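# Remove both clips from the cell, leads stay plugged

## Task

Detach both clips from the cell and set them down away from it, without bending the strips, while the leads remain plugged in.

## Robot and tools

Robot: two seven-joint xArm7 arms, left_arm and right_arm, each with a parallel two-finger gripper. Two fixed cameras, cam_high and cam_low (896x504 each), look at the table from a stand behind the arms. Objects must stay on the table; anything that falls off, or is set down off it and left, fails the job.

Frames. Scene frame: origin at table-top height, halfway between the nominal arm bases; +z up, +x out over the table, +y toward left_arm. Arm names do not match image left/right. Actual bases: left_arm at (-0.052, +0.309, 0) m, right_arm at (+0.038, -0.325, 0) m, both turned only slightly about z. Each arm reports its hand pose, velocities and Hand target in its own base frame. Motion offsets, however, run along the axes of that arm's current Hand target. On the gripper, the fingers point along +z and close along y. end_effector_position is the pinch point between the closed pads, about 2 cm short of the fingertips; closing pushes the tips about 10 mm further along +z, mostly while the pads are over 40 mm apart.

execute_actions(actions, cameras). actions is a list of actions, each 0.5 s long. One action is a table of up to 15 rows, one per 1/30 s step; if shorter, its last row repeats. Every row is one list of 14 numbers, each in [-1, 1], covering both arms: left_arm dx, dy, dz, rx, ry, rz, opening, then right_arm in the same order. The six pose numbers are an offset, not a pose: measured from that arm's Hand target as it was when the action began, along that target's axes. All rows of an action count from that same start, but the next action starts from the new Hand target, so sending an offset again moves further. Scale: 1.0 = 0.6 m for dx, dy, dz and 180 degrees for the rotation vector rx, ry, rz. opening is absolute: +1 fully open (0.084 m), -1 closed. Send 0 on all six pose numbers to hold an arm at its Hand target, and always resend the opening you want (0 is itself a command, half open). cameras lists names, ["all"] or []; images come by default only with an empty actions list, which also shows the scene number and task.

move(target, speed, blend, opening_speed, blocking, cameras). target is one 14-number row laid out as above, or a list of up to 15 such rows; every row is an offset from the Hand targets at the start of the move, not from the previous row. Paths are straight, end together, last at least 0.5 s and are cut off at 10 s. speed: m/s, 0.002 to 1, default 0.25 (turns up to twice that in rad/s); one value or one per target. blend: corner rounding in metres for lists, default 0 (stop at each target). opening_speed: scale units per second, 0.2 or more. blocking=false returns after about 0.5 s while the move continues. Moves do not avoid obstacles or the other arm; faster moves stray more and hit harder. The result adds a move: line naming the ending (done, off_target, moving, held, fault) and any limits (paced = command clipped, held = steps withheld by a check).

wait(seconds 0 to 10) lets the scene run with commands held. stop brakes a running move. zoom_image(camera cam_high or cam_low, region [x0, y0, x1, y1] pixels, at most 504 by 504) enlarges part of the newest image. clear_fault(arm) clears a reported torque fault on left_arm or right_arm. read_manual gives licence texts. finished_scene(scene 1 or 2) ends the scene irreversibly; the goal must hold without the robot.

Controller behaviour. Each step the commanded pose is clipped to within 70 mm and 16 degrees of the measured pose, so one action may fall short; the gripper often rests short of its Hand target, and a further action (even zeros) or an explicit extra offset closes the gap. A large wrist turn can swing the elbow. A clearance check withholds commands that bring the arms too close, but not always. The scene keeps running while you think; a running move continues.

Results: per arm end_effector_position (m), end_effector_quat_wxyz, velocities (m/s, rad/s), Hand target, Joint positions (last value = finger opening in m), joint torques (whole drive output, noisy, offset), grip_measured (opening on the -1..1 scale), Tool commands, and "within noise" when an arm is still. Warning lines: MOTOR HOT (65 °C), OVER-TEMPERATURE FAULT (brakes for 30-60 s at 80 °C), TORQUE FAULT.

Gripping: to hold, command an opening clearly below grip_measured; the lower, the harder the squeeze (about 24 N per pad at most). Fast closing presses harder.

Avoid: dropping or releasing moving parts, letting parts fall far, slamming or hard pushes on fixed or heavy things, any contact or squeeze between the two arms (including one gripper closing on the other's fingers), and pushing toward unreachable poses, which heats motors. Contact torque limits (N m): waist 44.6, shoulder 44.8, upper arm roll 28.5, elbow 28.5, forearm roll 28.5, wrist pitch 15.3, wrist roll 16; exceeding one, or staying at motor torque limit for 1 s, faults the arm until clear_fault. To stop pushing, command the Hand target back behind the gripper. Here, pull clips gently so the strips do not bend and the leads stay seated.

Each tool is called after "Request:" in YAML: its name, and indented under it one key for each argument.

## Session

Request:
execute_actions:
  actions: []

Scene clock: 0.00 s.
left_arm: end_effector_position=(+0.1080, +0.0868, +0.1122) grip_measured=+1.00 end_effector_quat_wxyz=(-0.364, -0.040, +0.913, -0.178) | right_arm: end_effector_position=(+0.5355, +0.1294, +0.3990) grip_measured=+1.00 end_effector_quat_wxyz=(-0.580, +0.670, +0.193, +0.422)
Joint positions: left_arm=[1.15 -0.192 -0.581 0.483 -0.011 1.475 -2.599 0.084] | right_arm=[0.386 0.072 -0.622 1.05 1.693 1.513 -1.492 0.084]
Joint velocities: within noise
Joint torques (N m): no reading
Hand target: left_arm +0.1080, +0.0868, +0.1122; -0.364, -0.040, +0.913, -0.178 | right_arm +0.5355, +0.1294, +0.3990; -0.580, +0.670, +0.193, +0.422
Tool commands: left_gripper/opening=+1.0 right_gripper/opening=+1.0

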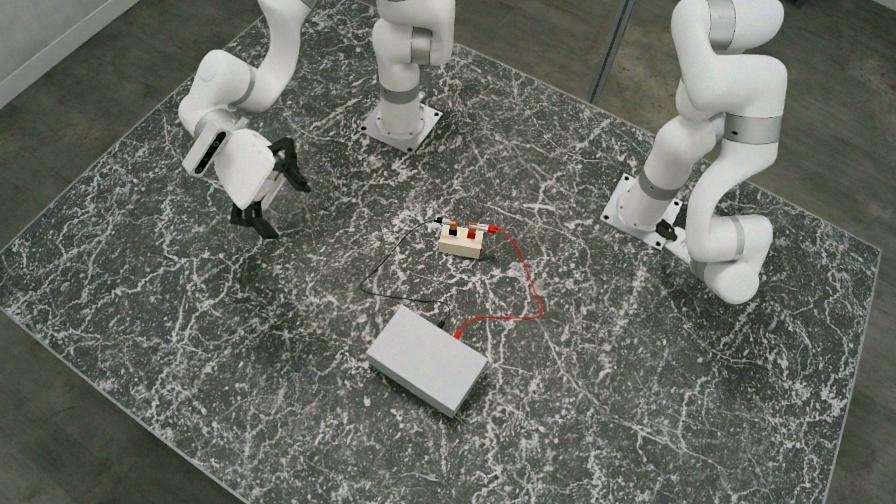

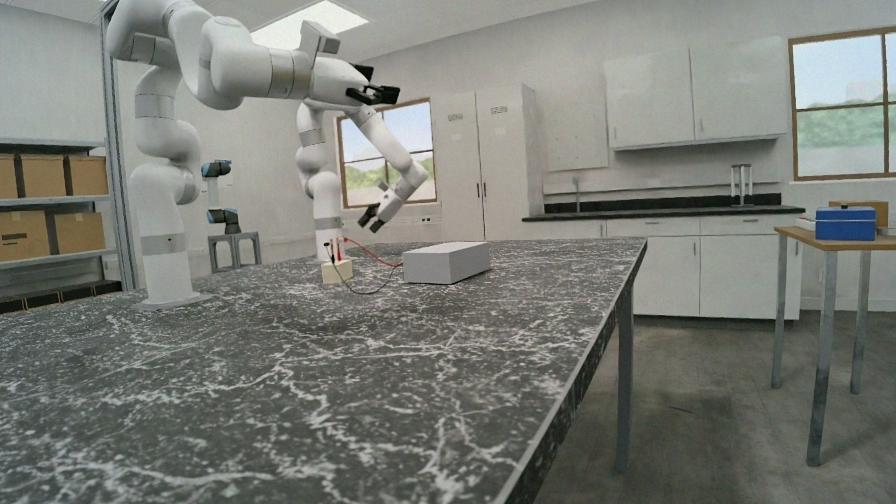

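Request:
zoom_image:
  camera: "cam_high"
  region: [420, 200, 520, 270]

Request:
zoom_image:
  camera: "cam_low"
  region: [290, 220, 430, 300]

Scaled by 5.040 from the camera's 896x504 image, which has a finer 1280x720 frame.

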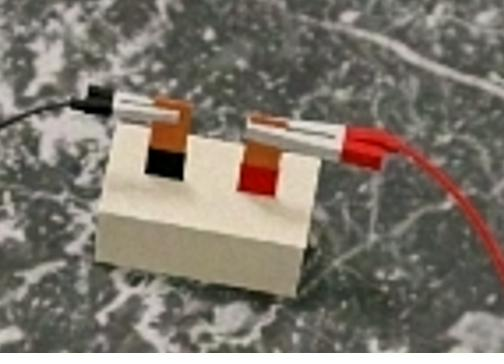

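Scaled by 3.600 from the camera's 896x504 image, which has a finer 1280x720 frame.

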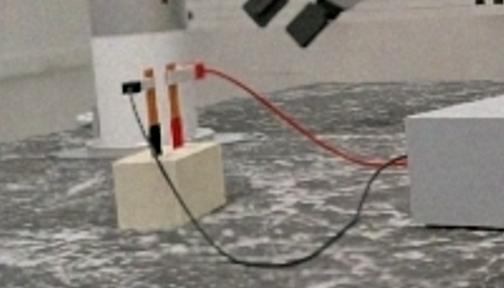

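Request:
move:
  target: [0,0,0,0,0,0,1,-0.517,-0.258,0.05,-0.569,-0.003,0.435,0.0]
  cameras: ["all"]

Scene clock: 138.40 s.
left_arm: end_effector_position=(+0.1080, +0.0868, +0.1122) grip_measured=+1.00 end_effector_quat_wxyz=(-0.364, -0.040, +0.913, -0.178) | right_arm: end_effector_position=(+0.2536, +0.2688, +0.2501) grip_measured=-0.01 end_effector_quat_wxyz=(-0.001, +0.811, -0.585, +0.000)
Joint positions: left_arm=[1.15 -0.192 -0.581 0.483 -0.011 1.475 -2.599 0.084] | right_arm=[-0.237 -0.599 0.868 0.849 0.464 1.294 1.649 0.044]
Joint torques (N m): left_arm=[-0.28 -6.93 1 7.73 0.13 0.29 0] | right_arm=[-4.5 1.46 -7.78 22.58 -3.53 0 2.14]
Hand target: left_arm +0.1080, +0.0868, +0.1122; -0.364, -0.040, +0.913, -0.178 | right_arm +0.2536, +0.2688, +0.2501; -0.001, +0.811, -0.585, +0.000
Off the commanded pose: left_arm 0.000 m, 0 deg | right_arm 0.000 m, 0 deg.
move: done

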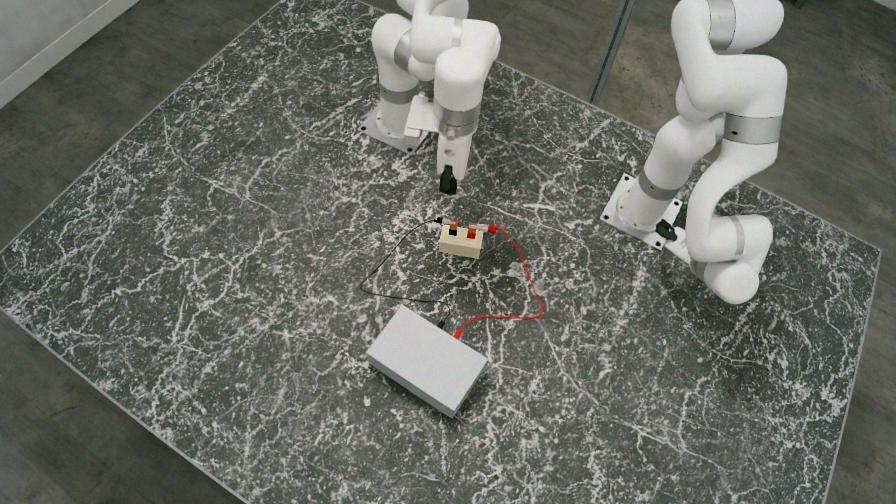

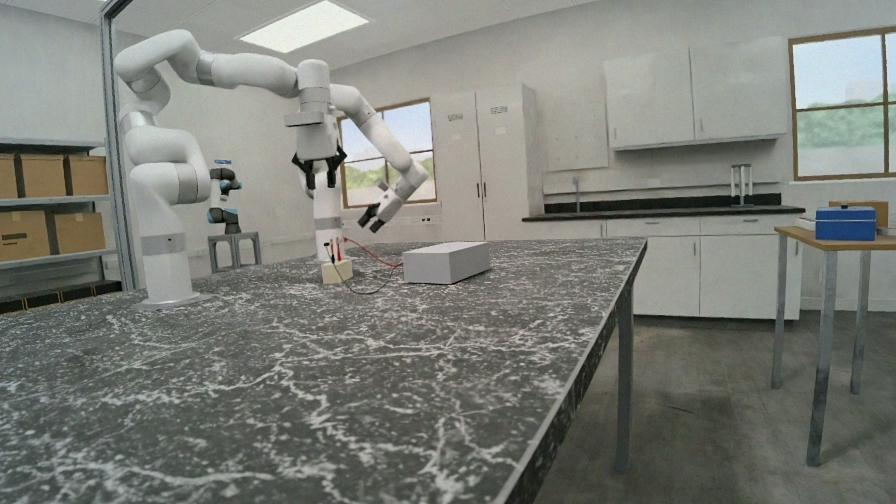

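Request:
move:
  target: [0,0,0,0,0,0,1,0.032,0.027,0.142,0,0,0,0.0]
  cameras: ["all"]

Request:
zoom_image:
  camera: "cam_high"
  region: [400, 180, 520, 264]

Request:
zoom_image:
  camera: "cam_low"
  region: [270, 190, 410, 290]

Scene clock: 152.13 s.
left_arm: end_effector_position=(+0.1080, +0.0868, +0.1122) grip_measured=+1.00 end_effector_quat_wxyz=(-0.364, -0.040, +0.913, -0.178) | right_arm: end_effector_position=(+0.2444, +0.2456, +0.1649) grip_measured=-0.01 end_effector_quat_wxyz=(-0.001, +0.811, -0.585, +0.000)
Joint positions: left_arm=[1.15 -0.192 -0.581 0.483 -0.011 1.475 -2.599 0.084] | right_arm=[-0.221 -0.595 0.943 0.609 0.548 1.056 1.588 0.044]
Joint torques (N m): left_arm=[-0.31 -6.71 1.04 7.71 0.02 0.2 0.01] | right_arm=[-4.79 1.52 -7.14 16.33 3.27 -4.88 -1.17]
Hand target: left_arm +0.1080, +0.0868, +0.1122; -0.364, -0.040, +0.913, -0.178 | right_arm +0.2444, +0.2456, +0.1649; -0.001, +0.811, -0.585, +0.000
Off the commanded pose: left_arm 0.000 m, 0 deg | right_arm 0.000 m, 0 deg.
move: done

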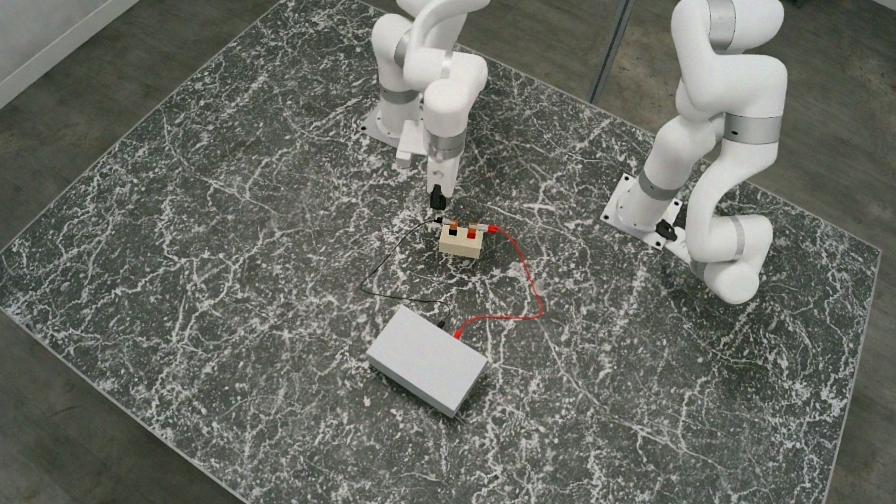

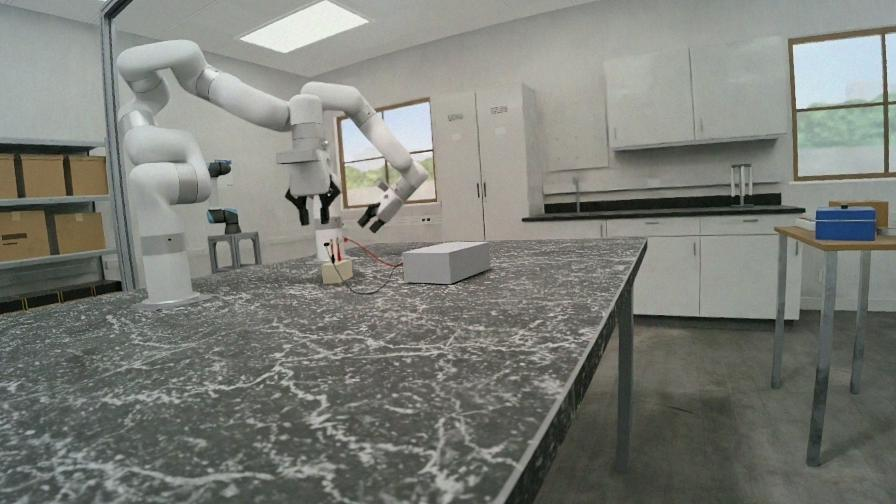

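Scaled by 4.200 from the camera's 896x504 image, which has a finer 1280x720 frame.

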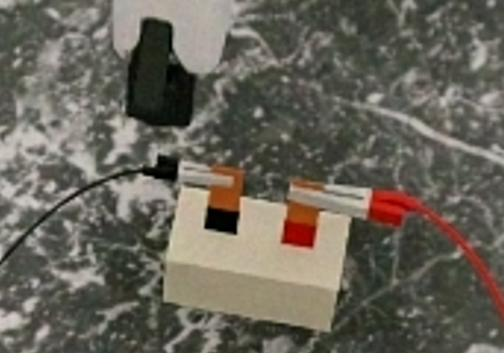

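Scaled by 3.600 from the camera's 896x504 image, which has a finer 1280x720 frame.

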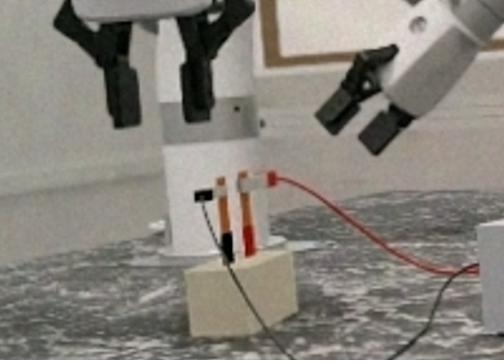

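Request:
move:
  target: [0,0,0,0,0,0,1,-0.006,-0.036,0.05,0,0,0,0.0]
  cameras: ["all"]

Request:
zoom_image:
  camera: "cam_high"
  region: [400, 180, 520, 264]

Request:
zoom_image:
  camera: "cam_low"
  region: [290, 210, 370, 290]

Scene clock: 180.53 s.
left_arm: end_effector_position=(+0.1080, +0.0868, +0.1122) grip_measured=+1.00 end_effector_quat_wxyz=(-0.364, -0.040, +0.913, -0.178) | right_arm: end_effector_position=(+0.2637, +0.2558, +0.1349) grip_measured=-0.01 end_effector_quat_wxyz=(-0.001, +0.811, -0.585, +0.000)
Joint positions: left_arm=[1.15 -0.192 -0.581 0.483 -0.011 1.475 -2.599 0.084] | right_arm=[-0.329 -0.448 1.076 0.624 0.503 0.912 1.627 0.044]
Joint torques (N m): left_arm=[-0.29 -7 1.06 7.81 0.03 0.29 -0.07] | right_arm=[-4.51 0.97 -5.89 21.21 -3.49 -4.96 2.18]
Hand target: left_arm +0.1080, +0.0868, +0.1122; -0.364, -0.040, +0.913, -0.178 | right_arm +0.2637, +0.2558, +0.1349; -0.001, +0.811, -0.585, +0.000
Off the commanded pose: left_arm 0.000 m, 0 deg | right_arm 0.000 m, 0 deg.
move: done

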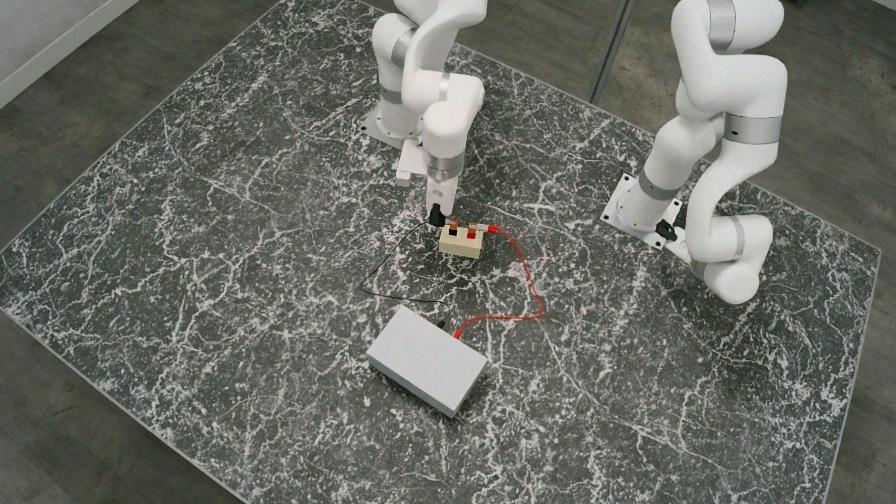

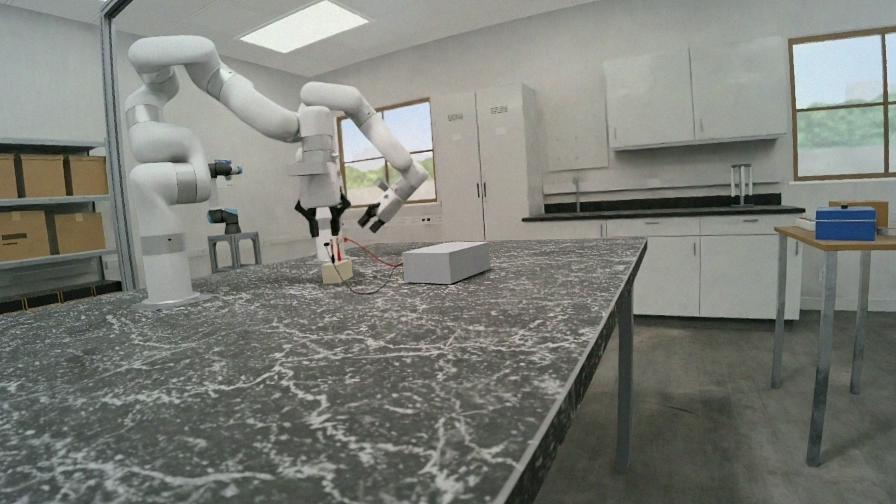

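Scaled by 4.200 from the camera's 896x504 image, which has a finer 1280x720 frame.

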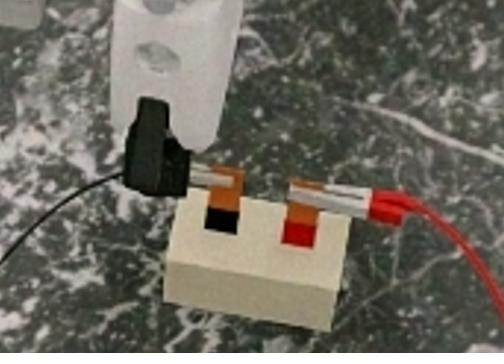

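Scaled by 6.300 from the camera's 896x504 image, which has a finer 1280x720 frame.

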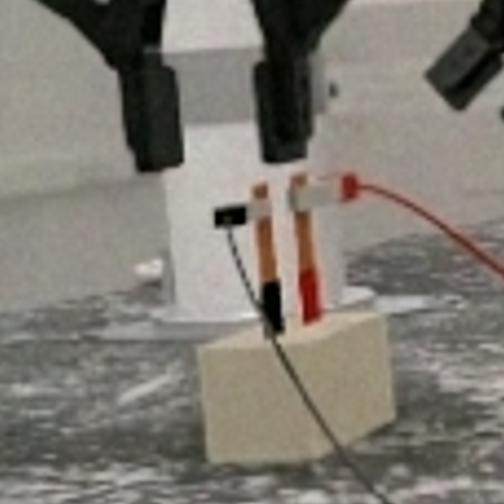

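Request:
move:
  target:
    - [0,0,0,0,0,0,1,0,0,0.053,0,0,0,0]
    - [0,0,0,0,0,0,1,0,0,0.053,0,0,0,-0.6]
  speed: 0.1
  opening_speed: 0.8
  cameras: ["all"]

Request:
zoom_image:
  camera: "cam_high"
  region: [400, 180, 520, 264]

Request:
zoom_image:
  camera: "cam_low"
  region: [290, 210, 370, 290]

Scene clock: 193.57 s.
left_arm: end_effector_position=(+0.1080, +0.0868, +0.1122) grip_measured=+1.00 end_effector_quat_wxyz=(-0.364, -0.040, +0.913, -0.178) | right_arm: end_effector_position=(+0.2638, +0.2559, +0.1031) grip_measured=-0.62 end_effector_quat_wxyz=(-0.001, +0.811, -0.585, +0.000)
Joint positions: left_arm=[1.15 -0.192 -0.581 0.483 -0.011 1.475 -2.599 0.084] | right_arm=[-0.396 -0.357 1.18 0.583 0.477 0.783 1.658 0.017]
Joint torques (N m): left_arm=[-0.34 -6.92 1.01 7.68 0.07 0.26 -0.13] | right_arm=[-3.82 1.13 -4.67 20.58 -3.47 -4.2 2.09]
Hand target: left_arm +0.1080, +0.0868, +0.1122; -0.364, -0.040, +0.913, -0.178 | right_arm +0.2638, +0.2559, +0.1031; -0.001, +0.811, -0.585, +0.000
Off the commanded pose: left_arm 0.000 m, 0 deg | right_arm 0.000 m, 0 deg.
move: done

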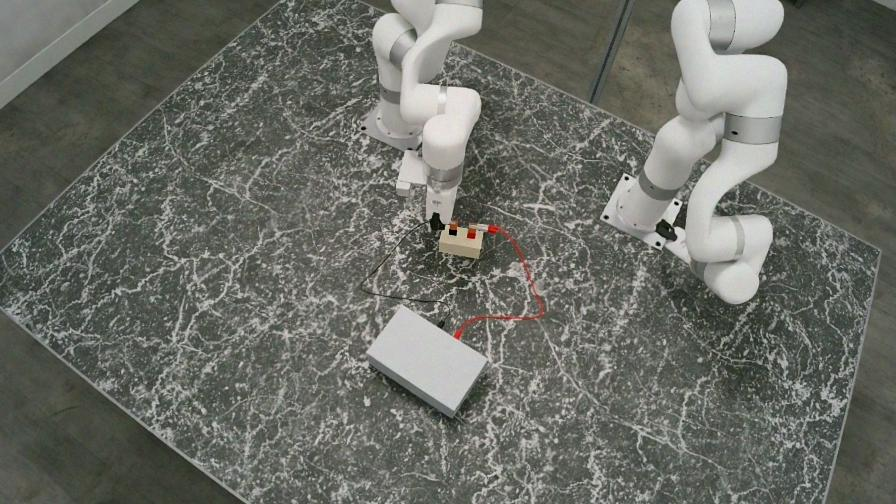

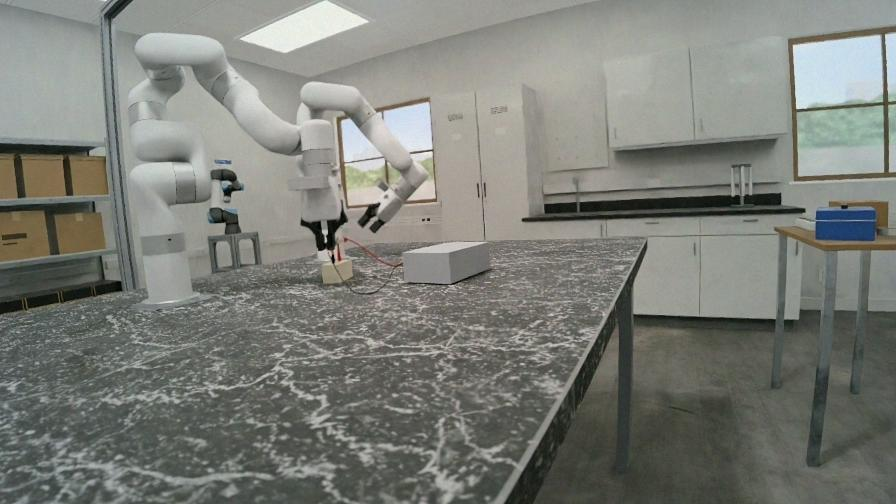

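Scaled by 4.200 from the camera's 896x504 image, which has a finer 1280x720 frame.

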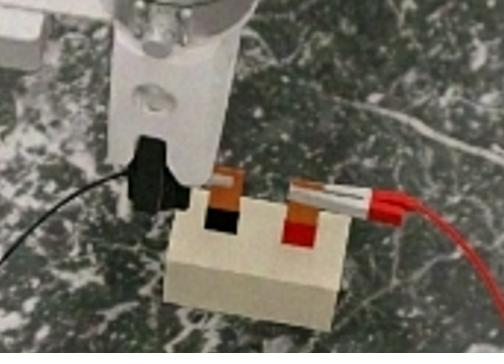

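Scaled by 6.300 from the camera's 896x504 image, which has a finer 1280x720 frame.

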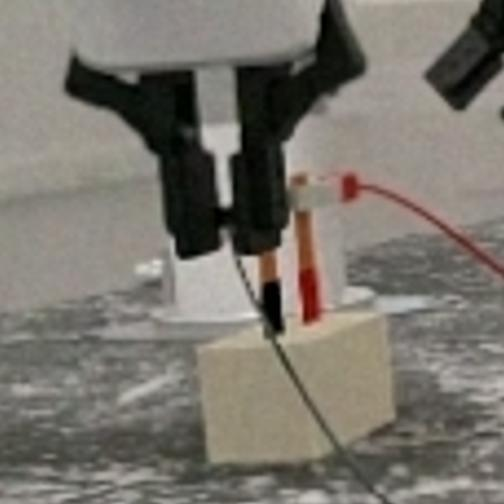

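Request:
move:
  target: [0,0,0,0,0,0,1,0,0,0,0,0,0,-1]
  opening_speed: 0.5
  cameras: ["all"]

Request:
zoom_image:
  camera: "cam_high"
  region: [400, 180, 520, 264]

Request:
zoom_image:
  camera: "cam_low"
  region: [290, 210, 370, 290]

Scene clock: 202.27 s.
left_arm: end_effector_position=(+0.1080, +0.0868, +0.1122) grip_measured=+1.00 end_effector_quat_wxyz=(-0.364, -0.040, +0.913, -0.178) | right_arm: end_effector_position=(+0.2638, +0.2559, +0.1031) grip_measured=-0.83 end_effector_quat_wxyz=(-0.001, +0.811, -0.585, +0.000)
Joint positions: left_arm=[1.15 -0.192 -0.581 0.483 -0.011 1.475 -2.599 0.084] | right_arm=[-0.396 -0.357 1.18 0.583 0.477 0.783 1.658 0.007]
Joint torques (N m): left_arm=[-0.27 -6.95 0.99 7.67 -0.04 0.25 -0.1] | right_arm=[-2.48 0.76 -6.69 19.87 -3.49 -2.13 2.16]
Hand target: left_arm +0.1080, +0.0868, +0.1122; -0.364, -0.040, +0.913, -0.178 | right_arm +0.2638, +0.2559, +0.1031; -0.001, +0.811, -0.585, +0.000
Off the commanded pose: left_arm 0.000 m, 0 deg | right_arm 0.000 m, 0 deg.
move: done

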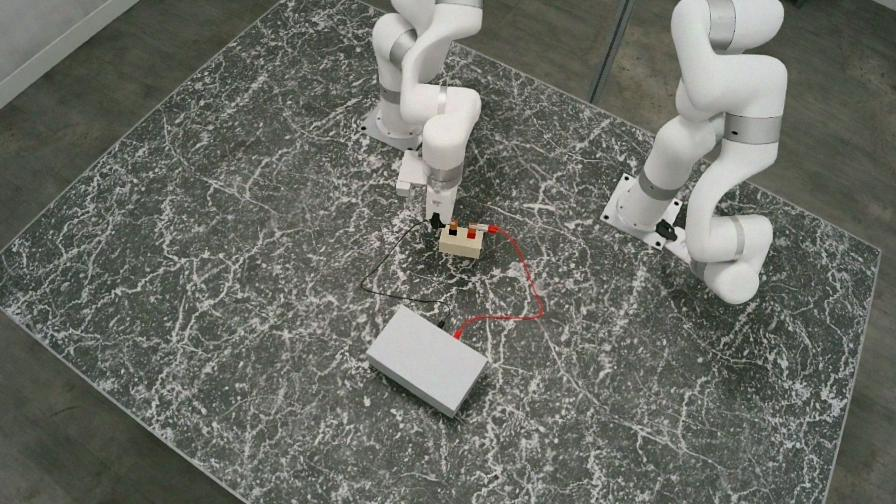

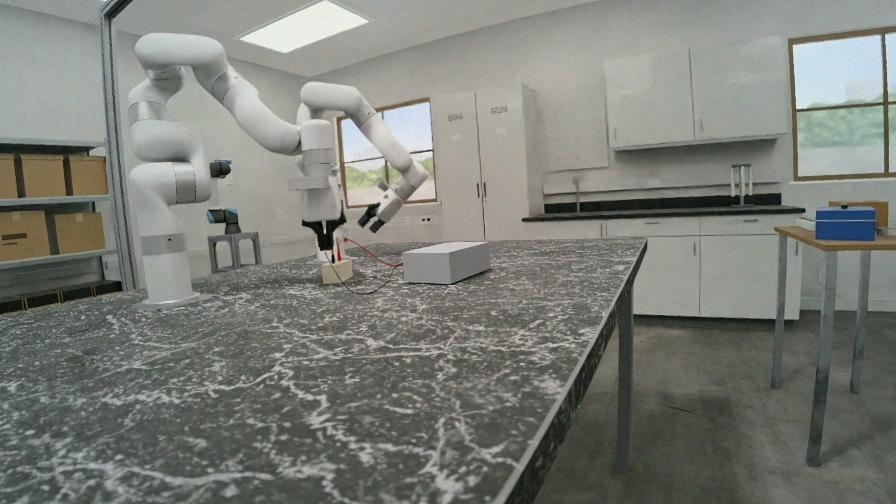

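Scaled by 4.200 from the camera's 896x504 image, which has a finer 1280x720 frame.

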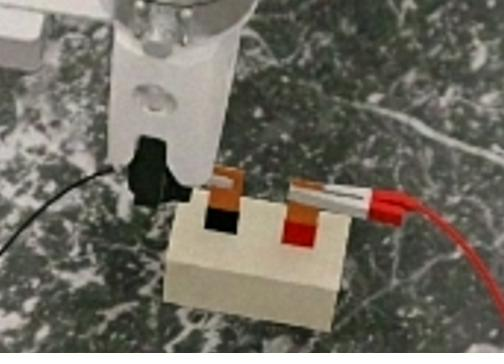

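Scaled by 6.300 from the camera's 896x504 image, which has a finer 1280x720 frame.

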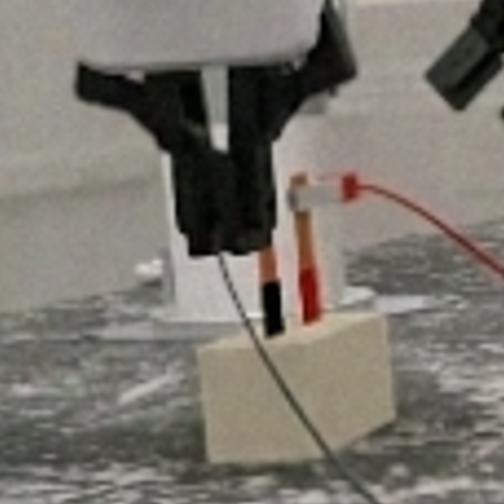

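Request:
move:
  target:
    - [0,0,0,0,0,0,1,0.1,0,0,0,0,0,-1]
    - [0,0,0,0,0,0,1,0.12,0,0.104,0,0,0,-1]
  speed: 0.08
  blend: [0.01,0]
  cameras: ["all"]

Request:
zoom_image:
  camera: "cam_high"
  region: [380, 180, 500, 264]

Request:
zoom_image:
  camera: "cam_low"
  region: [290, 210, 370, 290]

Scene clock: 224.47 s.
left_arm: end_effector_position=(+0.1080, +0.0868, +0.1122) grip_measured=+1.00 end_effector_quat_wxyz=(-0.364, -0.040, +0.913, -0.178) | right_arm: end_effector_position=(+0.2866, +0.1876, +0.0407) grip_measured=-0.83 end_effector_quat_wxyz=(-0.001, +0.811, -0.585, +0.000)
Joint positions: left_arm=[1.15 -0.192 -0.581 0.483 -0.011 1.475 -2.599 0.084] | right_arm=[-0.622 -0.107 1.239 0.439 0.219 0.482 1.669 0.007]
Joint torques (N m): left_arm=[-0.54 -6.89 0.87 7.78 -0.11 0.27 -0.09] | right_arm=[-4.4 -0.33 0.78 18.5 -3.49 0.08 2.17]
Hand target: left_arm +0.1080, +0.0868, +0.1122; -0.364, -0.040, +0.913, -0.178 | right_arm +0.2866, +0.1876, +0.0406; -0.001, +0.811, -0.585, +0.000
Off the commanded pose: left_arm 0.000 m, 0 deg | right_arm 0.000 m, 0 deg.
move: done

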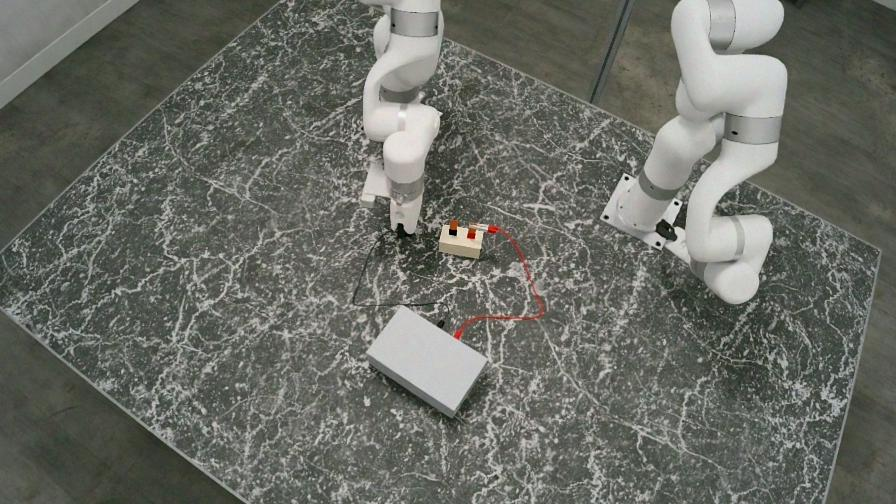

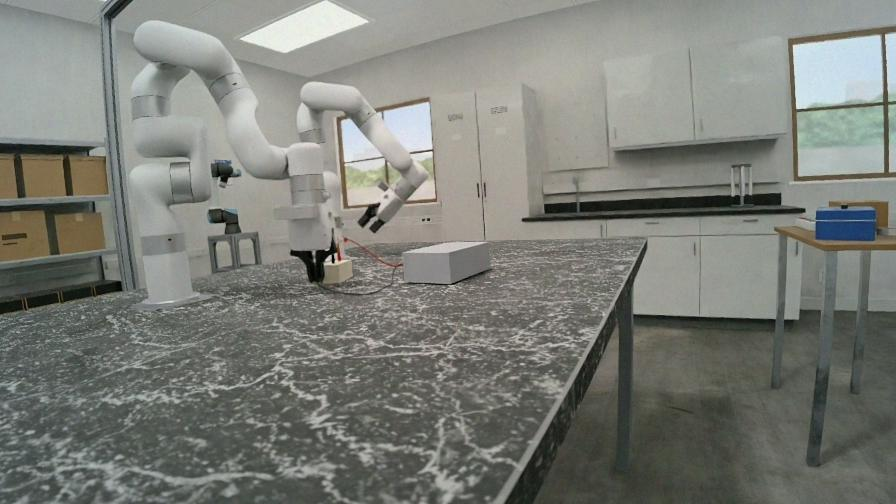

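Scaled by 4.200 from the camera's 896x504 image, which has a finer 1280x720 frame.

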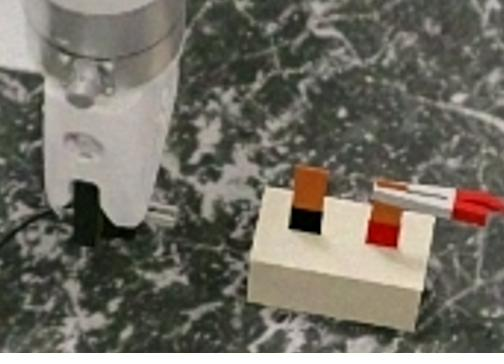

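Scaled by 6.300 from the camera's 896x504 image, which has a finer 1280x720 frame.

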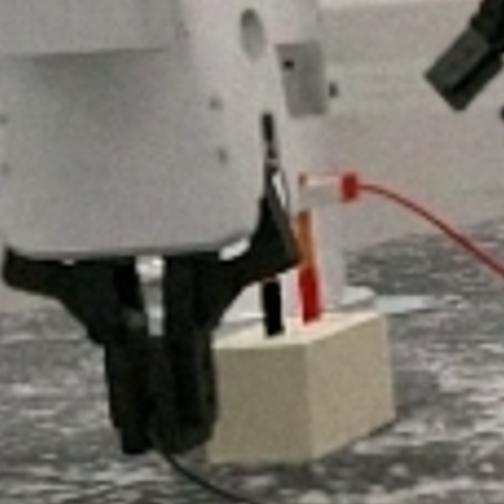

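Request:
move:
  target:
    - [0,0,0,0,0,0,1,0,0,0.022,0,0,0,-1]
    - [0,0,0,0,0,0,1,0,0,0.022,0,0,0,-0.4]
    - [0,0,0,0,0,0,1,0,0,-0.2,0,0,0,-0.4]
    - [0,0,0,0,0,0,1,0.25,0,-0.25,0,0,0,-0.4]
  speed: [0.04,0.1,0.12,0.25]
  opening_speed: 0.6

Request:
move:
  target: [-0.108,-0.674,-0.157,-0.248,-0.139,0.386,0,0,0,0,0,0,0,-0.4]
  cameras: ["all"]

Request:
zoom_image:
  camera: "cam_high"
  region: [380, 160, 540, 272]

Request:
zoom_image:
  camera: "cam_low"
  region: [290, 170, 410, 290]

Scene clock: 250.07 s.
left_arm: end_effector_position=(+0.1080, +0.0868, +0.1122) grip_measured=+1.00 end_effector_quat_wxyz=(-0.364, -0.040, +0.913, -0.178) | right_arm: end_effector_position=(+0.3339, +0.0452, +0.1906) grip_measured=-0.42 end_effector_quat_wxyz=(-0.001, +0.811, -0.585, +0.000)
Joint positions: left_arm=[1.15 -0.192 -0.581 0.483 -0.011 1.475 -2.599 0.084] | right_arm=[-0.566 -0.527 0.643 0.611 0.351 1.073 1.084 0.026]
Joint torques (N m): left_arm=[-0.45 -6.8 0.74 7.7 -0.13 0.27 -0.18] | right_arm=[-4.74 -0.98 -9.23 23.25 -3.46 -0.15 -2.16]
Hand target: left_arm +0.1080, +0.0868, +0.1122; -0.364, -0.040, +0.913, -0.178 | right_arm +0.3339, +0.0452, +0.1906; -0.001, +0.811, -0.585, +0.000
Off the commanded pose: left_arm 0.000 m, 0 deg | right_arm 0.000 m, 0 deg.
move: done

Scene clock: 253.53 s.
left_arm: end_effector_position=(+0.2985, -0.2612, +0.2508) grip_measured=-0.01 end_effector_quat_wxyz=(-0.001, +0.568, +0.823, +0.001) | right_arm: end_effector_position=(+0.3339, +0.0452, +0.1906) grip_measured=-0.42 end_effector_quat_wxyz=(-0.001, +0.811, -0.585, +0.000)
Joint positions: left_arm=[0.504 -0.572 -1.019 0.94 -0.496 1.302 -2.226 0.044] | right_arm=[-0.566 -0.527 0.643 0.611 0.351 1.073 1.084 0.026]
Joint torques (N m): left_arm=[4.03 3.51 4.41 12.06 2.35 -2.2 1.64] | right_arm=[-5.01 -1.32 -6.33 23.21 -0.02 -1.09 -0.2]
Hand target: left_arm +0.2985, -0.2612, +0.2508; -0.001, +0.568, +0.823, +0.001 | right_arm +0.3339, +0.0452, +0.1906; -0.001, +0.811, -0.585, +0.000
Off the commanded pose: left_arm 0.000 m, 0 deg | right_arm 0.000 m, 0 deg.
move: done

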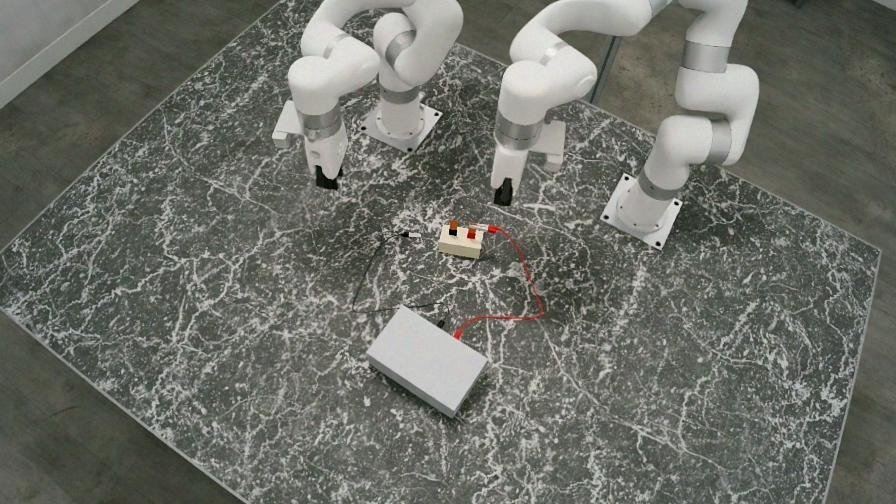

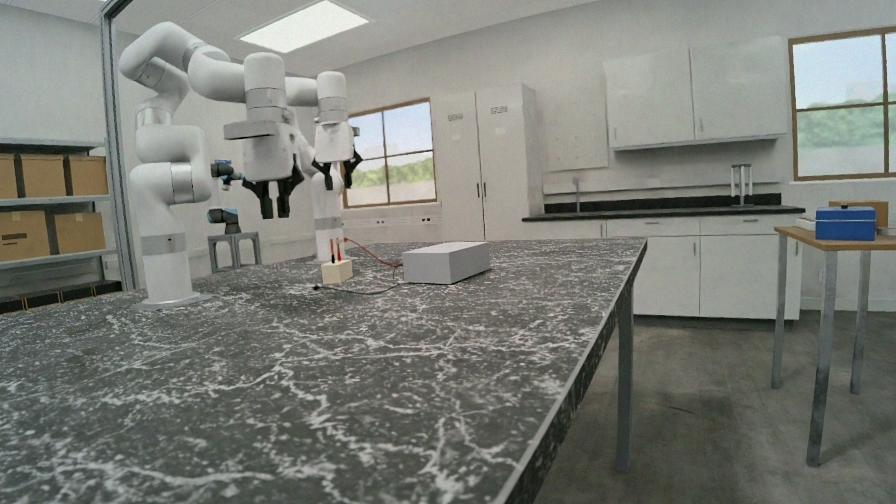

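Scaled by 3.150 from the camera's 896x504 image, which has a finer 1280x720 frame.

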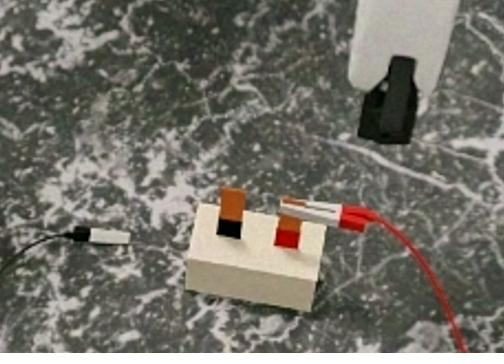

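Scaled by 4.200 from the camera's 896x504 image, which has a finer 1280x720 frame.

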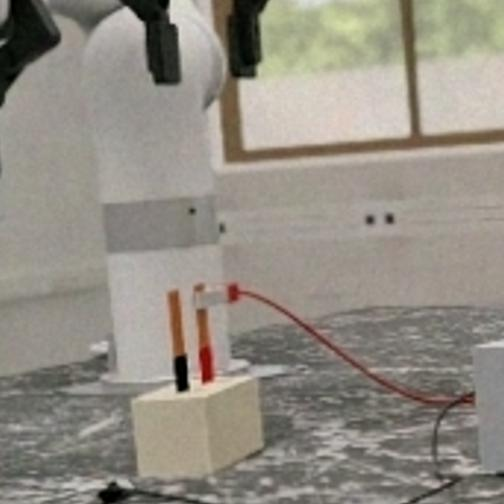

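Request:
move:
  target: [0,0,0.183,0,0,0,0,0,0,0,0,0,0,-0.4]
  cameras: ["all"]

Request:
zoom_image:
  camera: "cam_high"
  region: [420, 180, 540, 264]

Request:
zoom_image:
  camera: "cam_low"
  region: [300, 210, 380, 290]

Scene clock: 264.07 s.
left_arm: end_effector_position=(+0.2984, -0.2609, +0.1410) grip_measured=-0.01 end_effector_quat_wxyz=(-0.001, +0.568, +0.823, +0.001) | right_arm: end_effector_position=(+0.3339, +0.0452, +0.1906) grip_measured=-0.42 end_effector_quat_wxyz=(-0.001, +0.811, -0.585, +0.000)
Joint positions: left_arm=[0.618 -0.468 -1.283 0.738 -0.553 0.961 -2.225 0.044] | right_arm=[-0.566 -0.527 0.643 0.611 0.351 1.073 1.084 0.026]
Joint torques (N m): left_arm=[4.14 3.99 3.42 11.27 2.18 -2.19 -1.85] | right_arm=[-4.45 -1.92 -4.33 23.08 3.12 -2.19 0.88]
Hand target: left_arm +0.2984, -0.2609, +0.1410; -0.001, +0.568, +0.823, +0.001 | right_arm +0.3339, +0.0452, +0.1906; -0.001, +0.811, -0.585, +0.000
Off the commanded pose: left_arm 0.000 m, 0 deg | right_arm 0.000 m, 0 deg.
move: done

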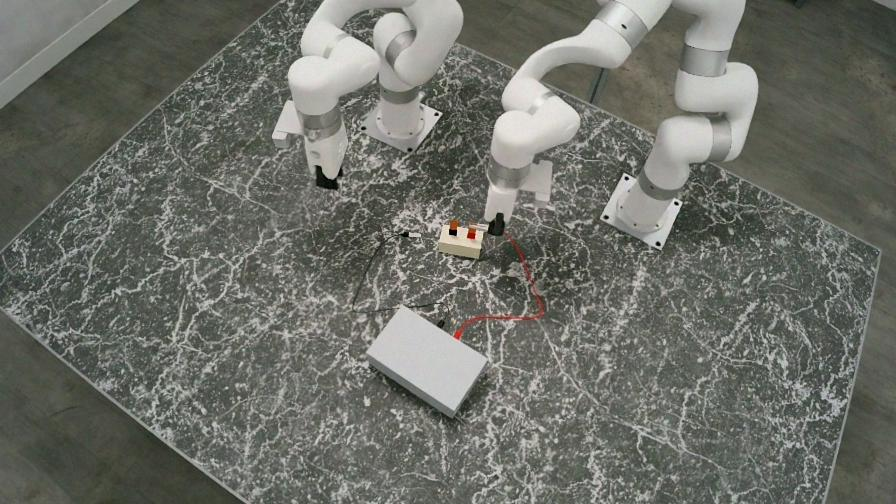

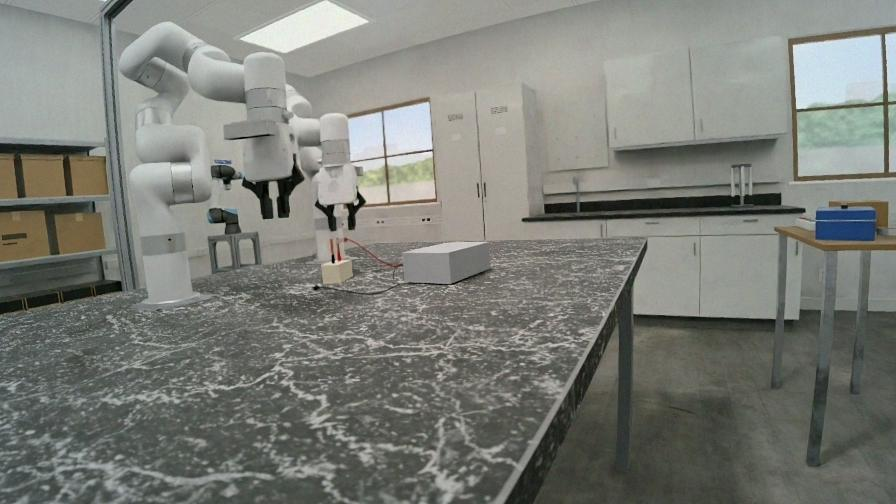

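Scaled by 4.200 from the camera's 896x504 image, which has a finer 1280x720 frame.

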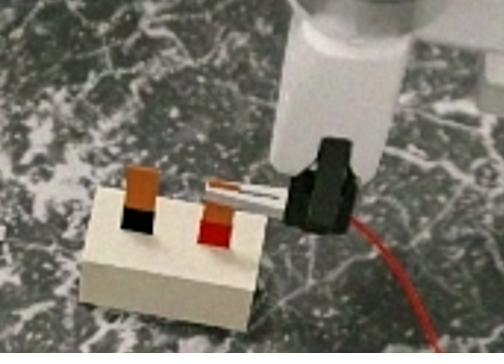

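Scaled by 6.300 from the camera's 896x504 image, which has a finer 1280x720 frame.

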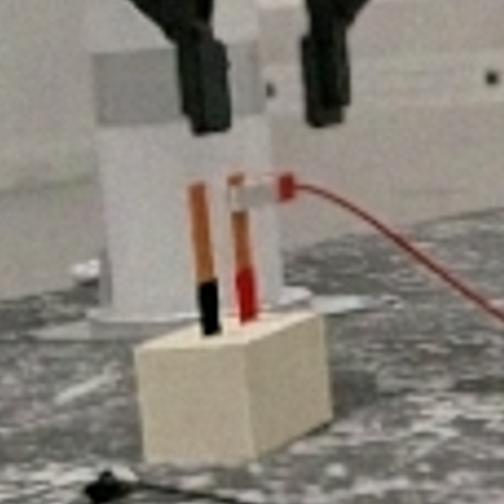

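Request:
move:
  target:
    - [-0.008,0.007,0,0,0,0,0,0,0,0,0,0,0,-0.4]
    - [-0.008,0.007,0.056,0,0,0,0,0,0,0,0,0,0,-0.4]
    - [-0.008,0.007,0.056,0,0,0,-0.6,0,0,0,0,0,0,-0.4]
  speed: 0.1
  opening_speed: 0.8
  cameras: ["all"]

Request:
zoom_image:
  camera: "cam_high"
  region: [420, 180, 540, 264]

Request:
zoom_image:
  camera: "cam_low"
  region: [300, 210, 380, 290]

Scene clock: 285.73 s.
left_arm: end_effector_position=(+0.3040, -0.2638, +0.1074) grip_measured=-0.62 end_effector_quat_wxyz=(-0.001, +0.568, +0.823, +0.001) | right_arm: end_effector_position=(+0.3339, +0.0452, +0.1906) grip_measured=-0.42 end_effector_quat_wxyz=(-0.001, +0.811, -0.585, +0.000)
Joint positions: left_arm=[0.773 -0.391 -1.473 0.718 -0.535 0.836 -2.247 0.017] | right_arm=[-0.566 -0.527 0.643 0.611 0.351 1.073 1.084 0.026]
Joint torques (N m): left_arm=[3.95 5.34 2.73 10.93 2.29 -1.87 -1.79] | right_arm=[-4.46 -2.57 -4.35 23.29 2.79 -3.84 0.53]
Hand target: left_arm +0.3040, -0.2638, +0.1074; -0.001, +0.568, +0.823, +0.001 | right_arm +0.3339, +0.0452, +0.1906; -0.001, +0.811, -0.585, +0.000
Off the commanded pose: left_arm 0.000 m, 0 deg | right_arm 0.000 m, 0 deg.
move: done

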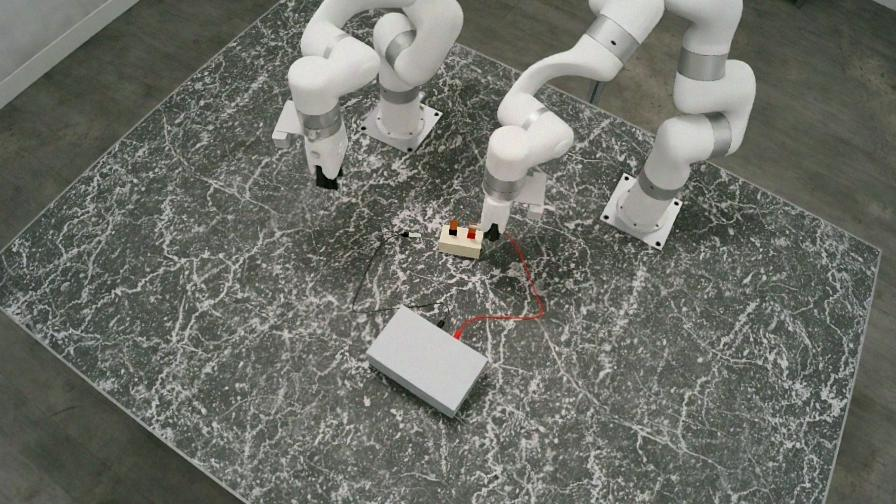

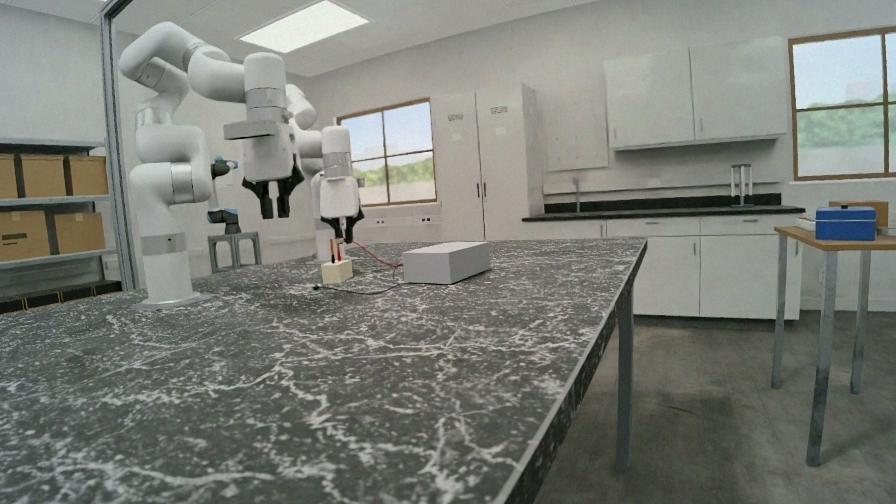

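Scaled by 4.200 from the camera's 896x504 image, which has a finer 1280x720 frame.

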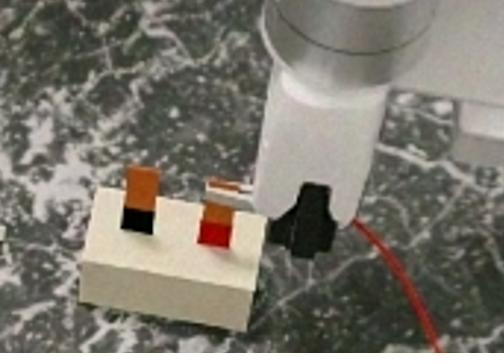

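Scaled by 6.300 from the camera's 896x504 image, which has a finer 1280x720 frame.

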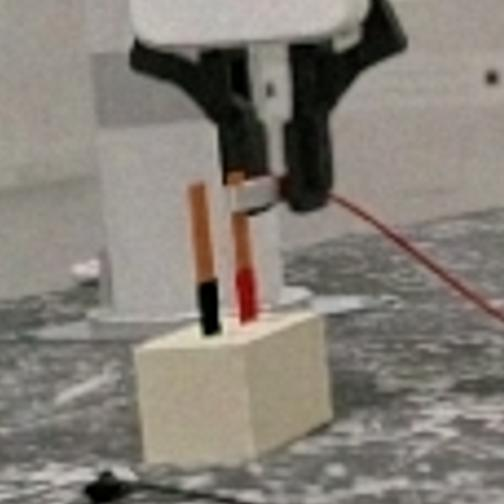

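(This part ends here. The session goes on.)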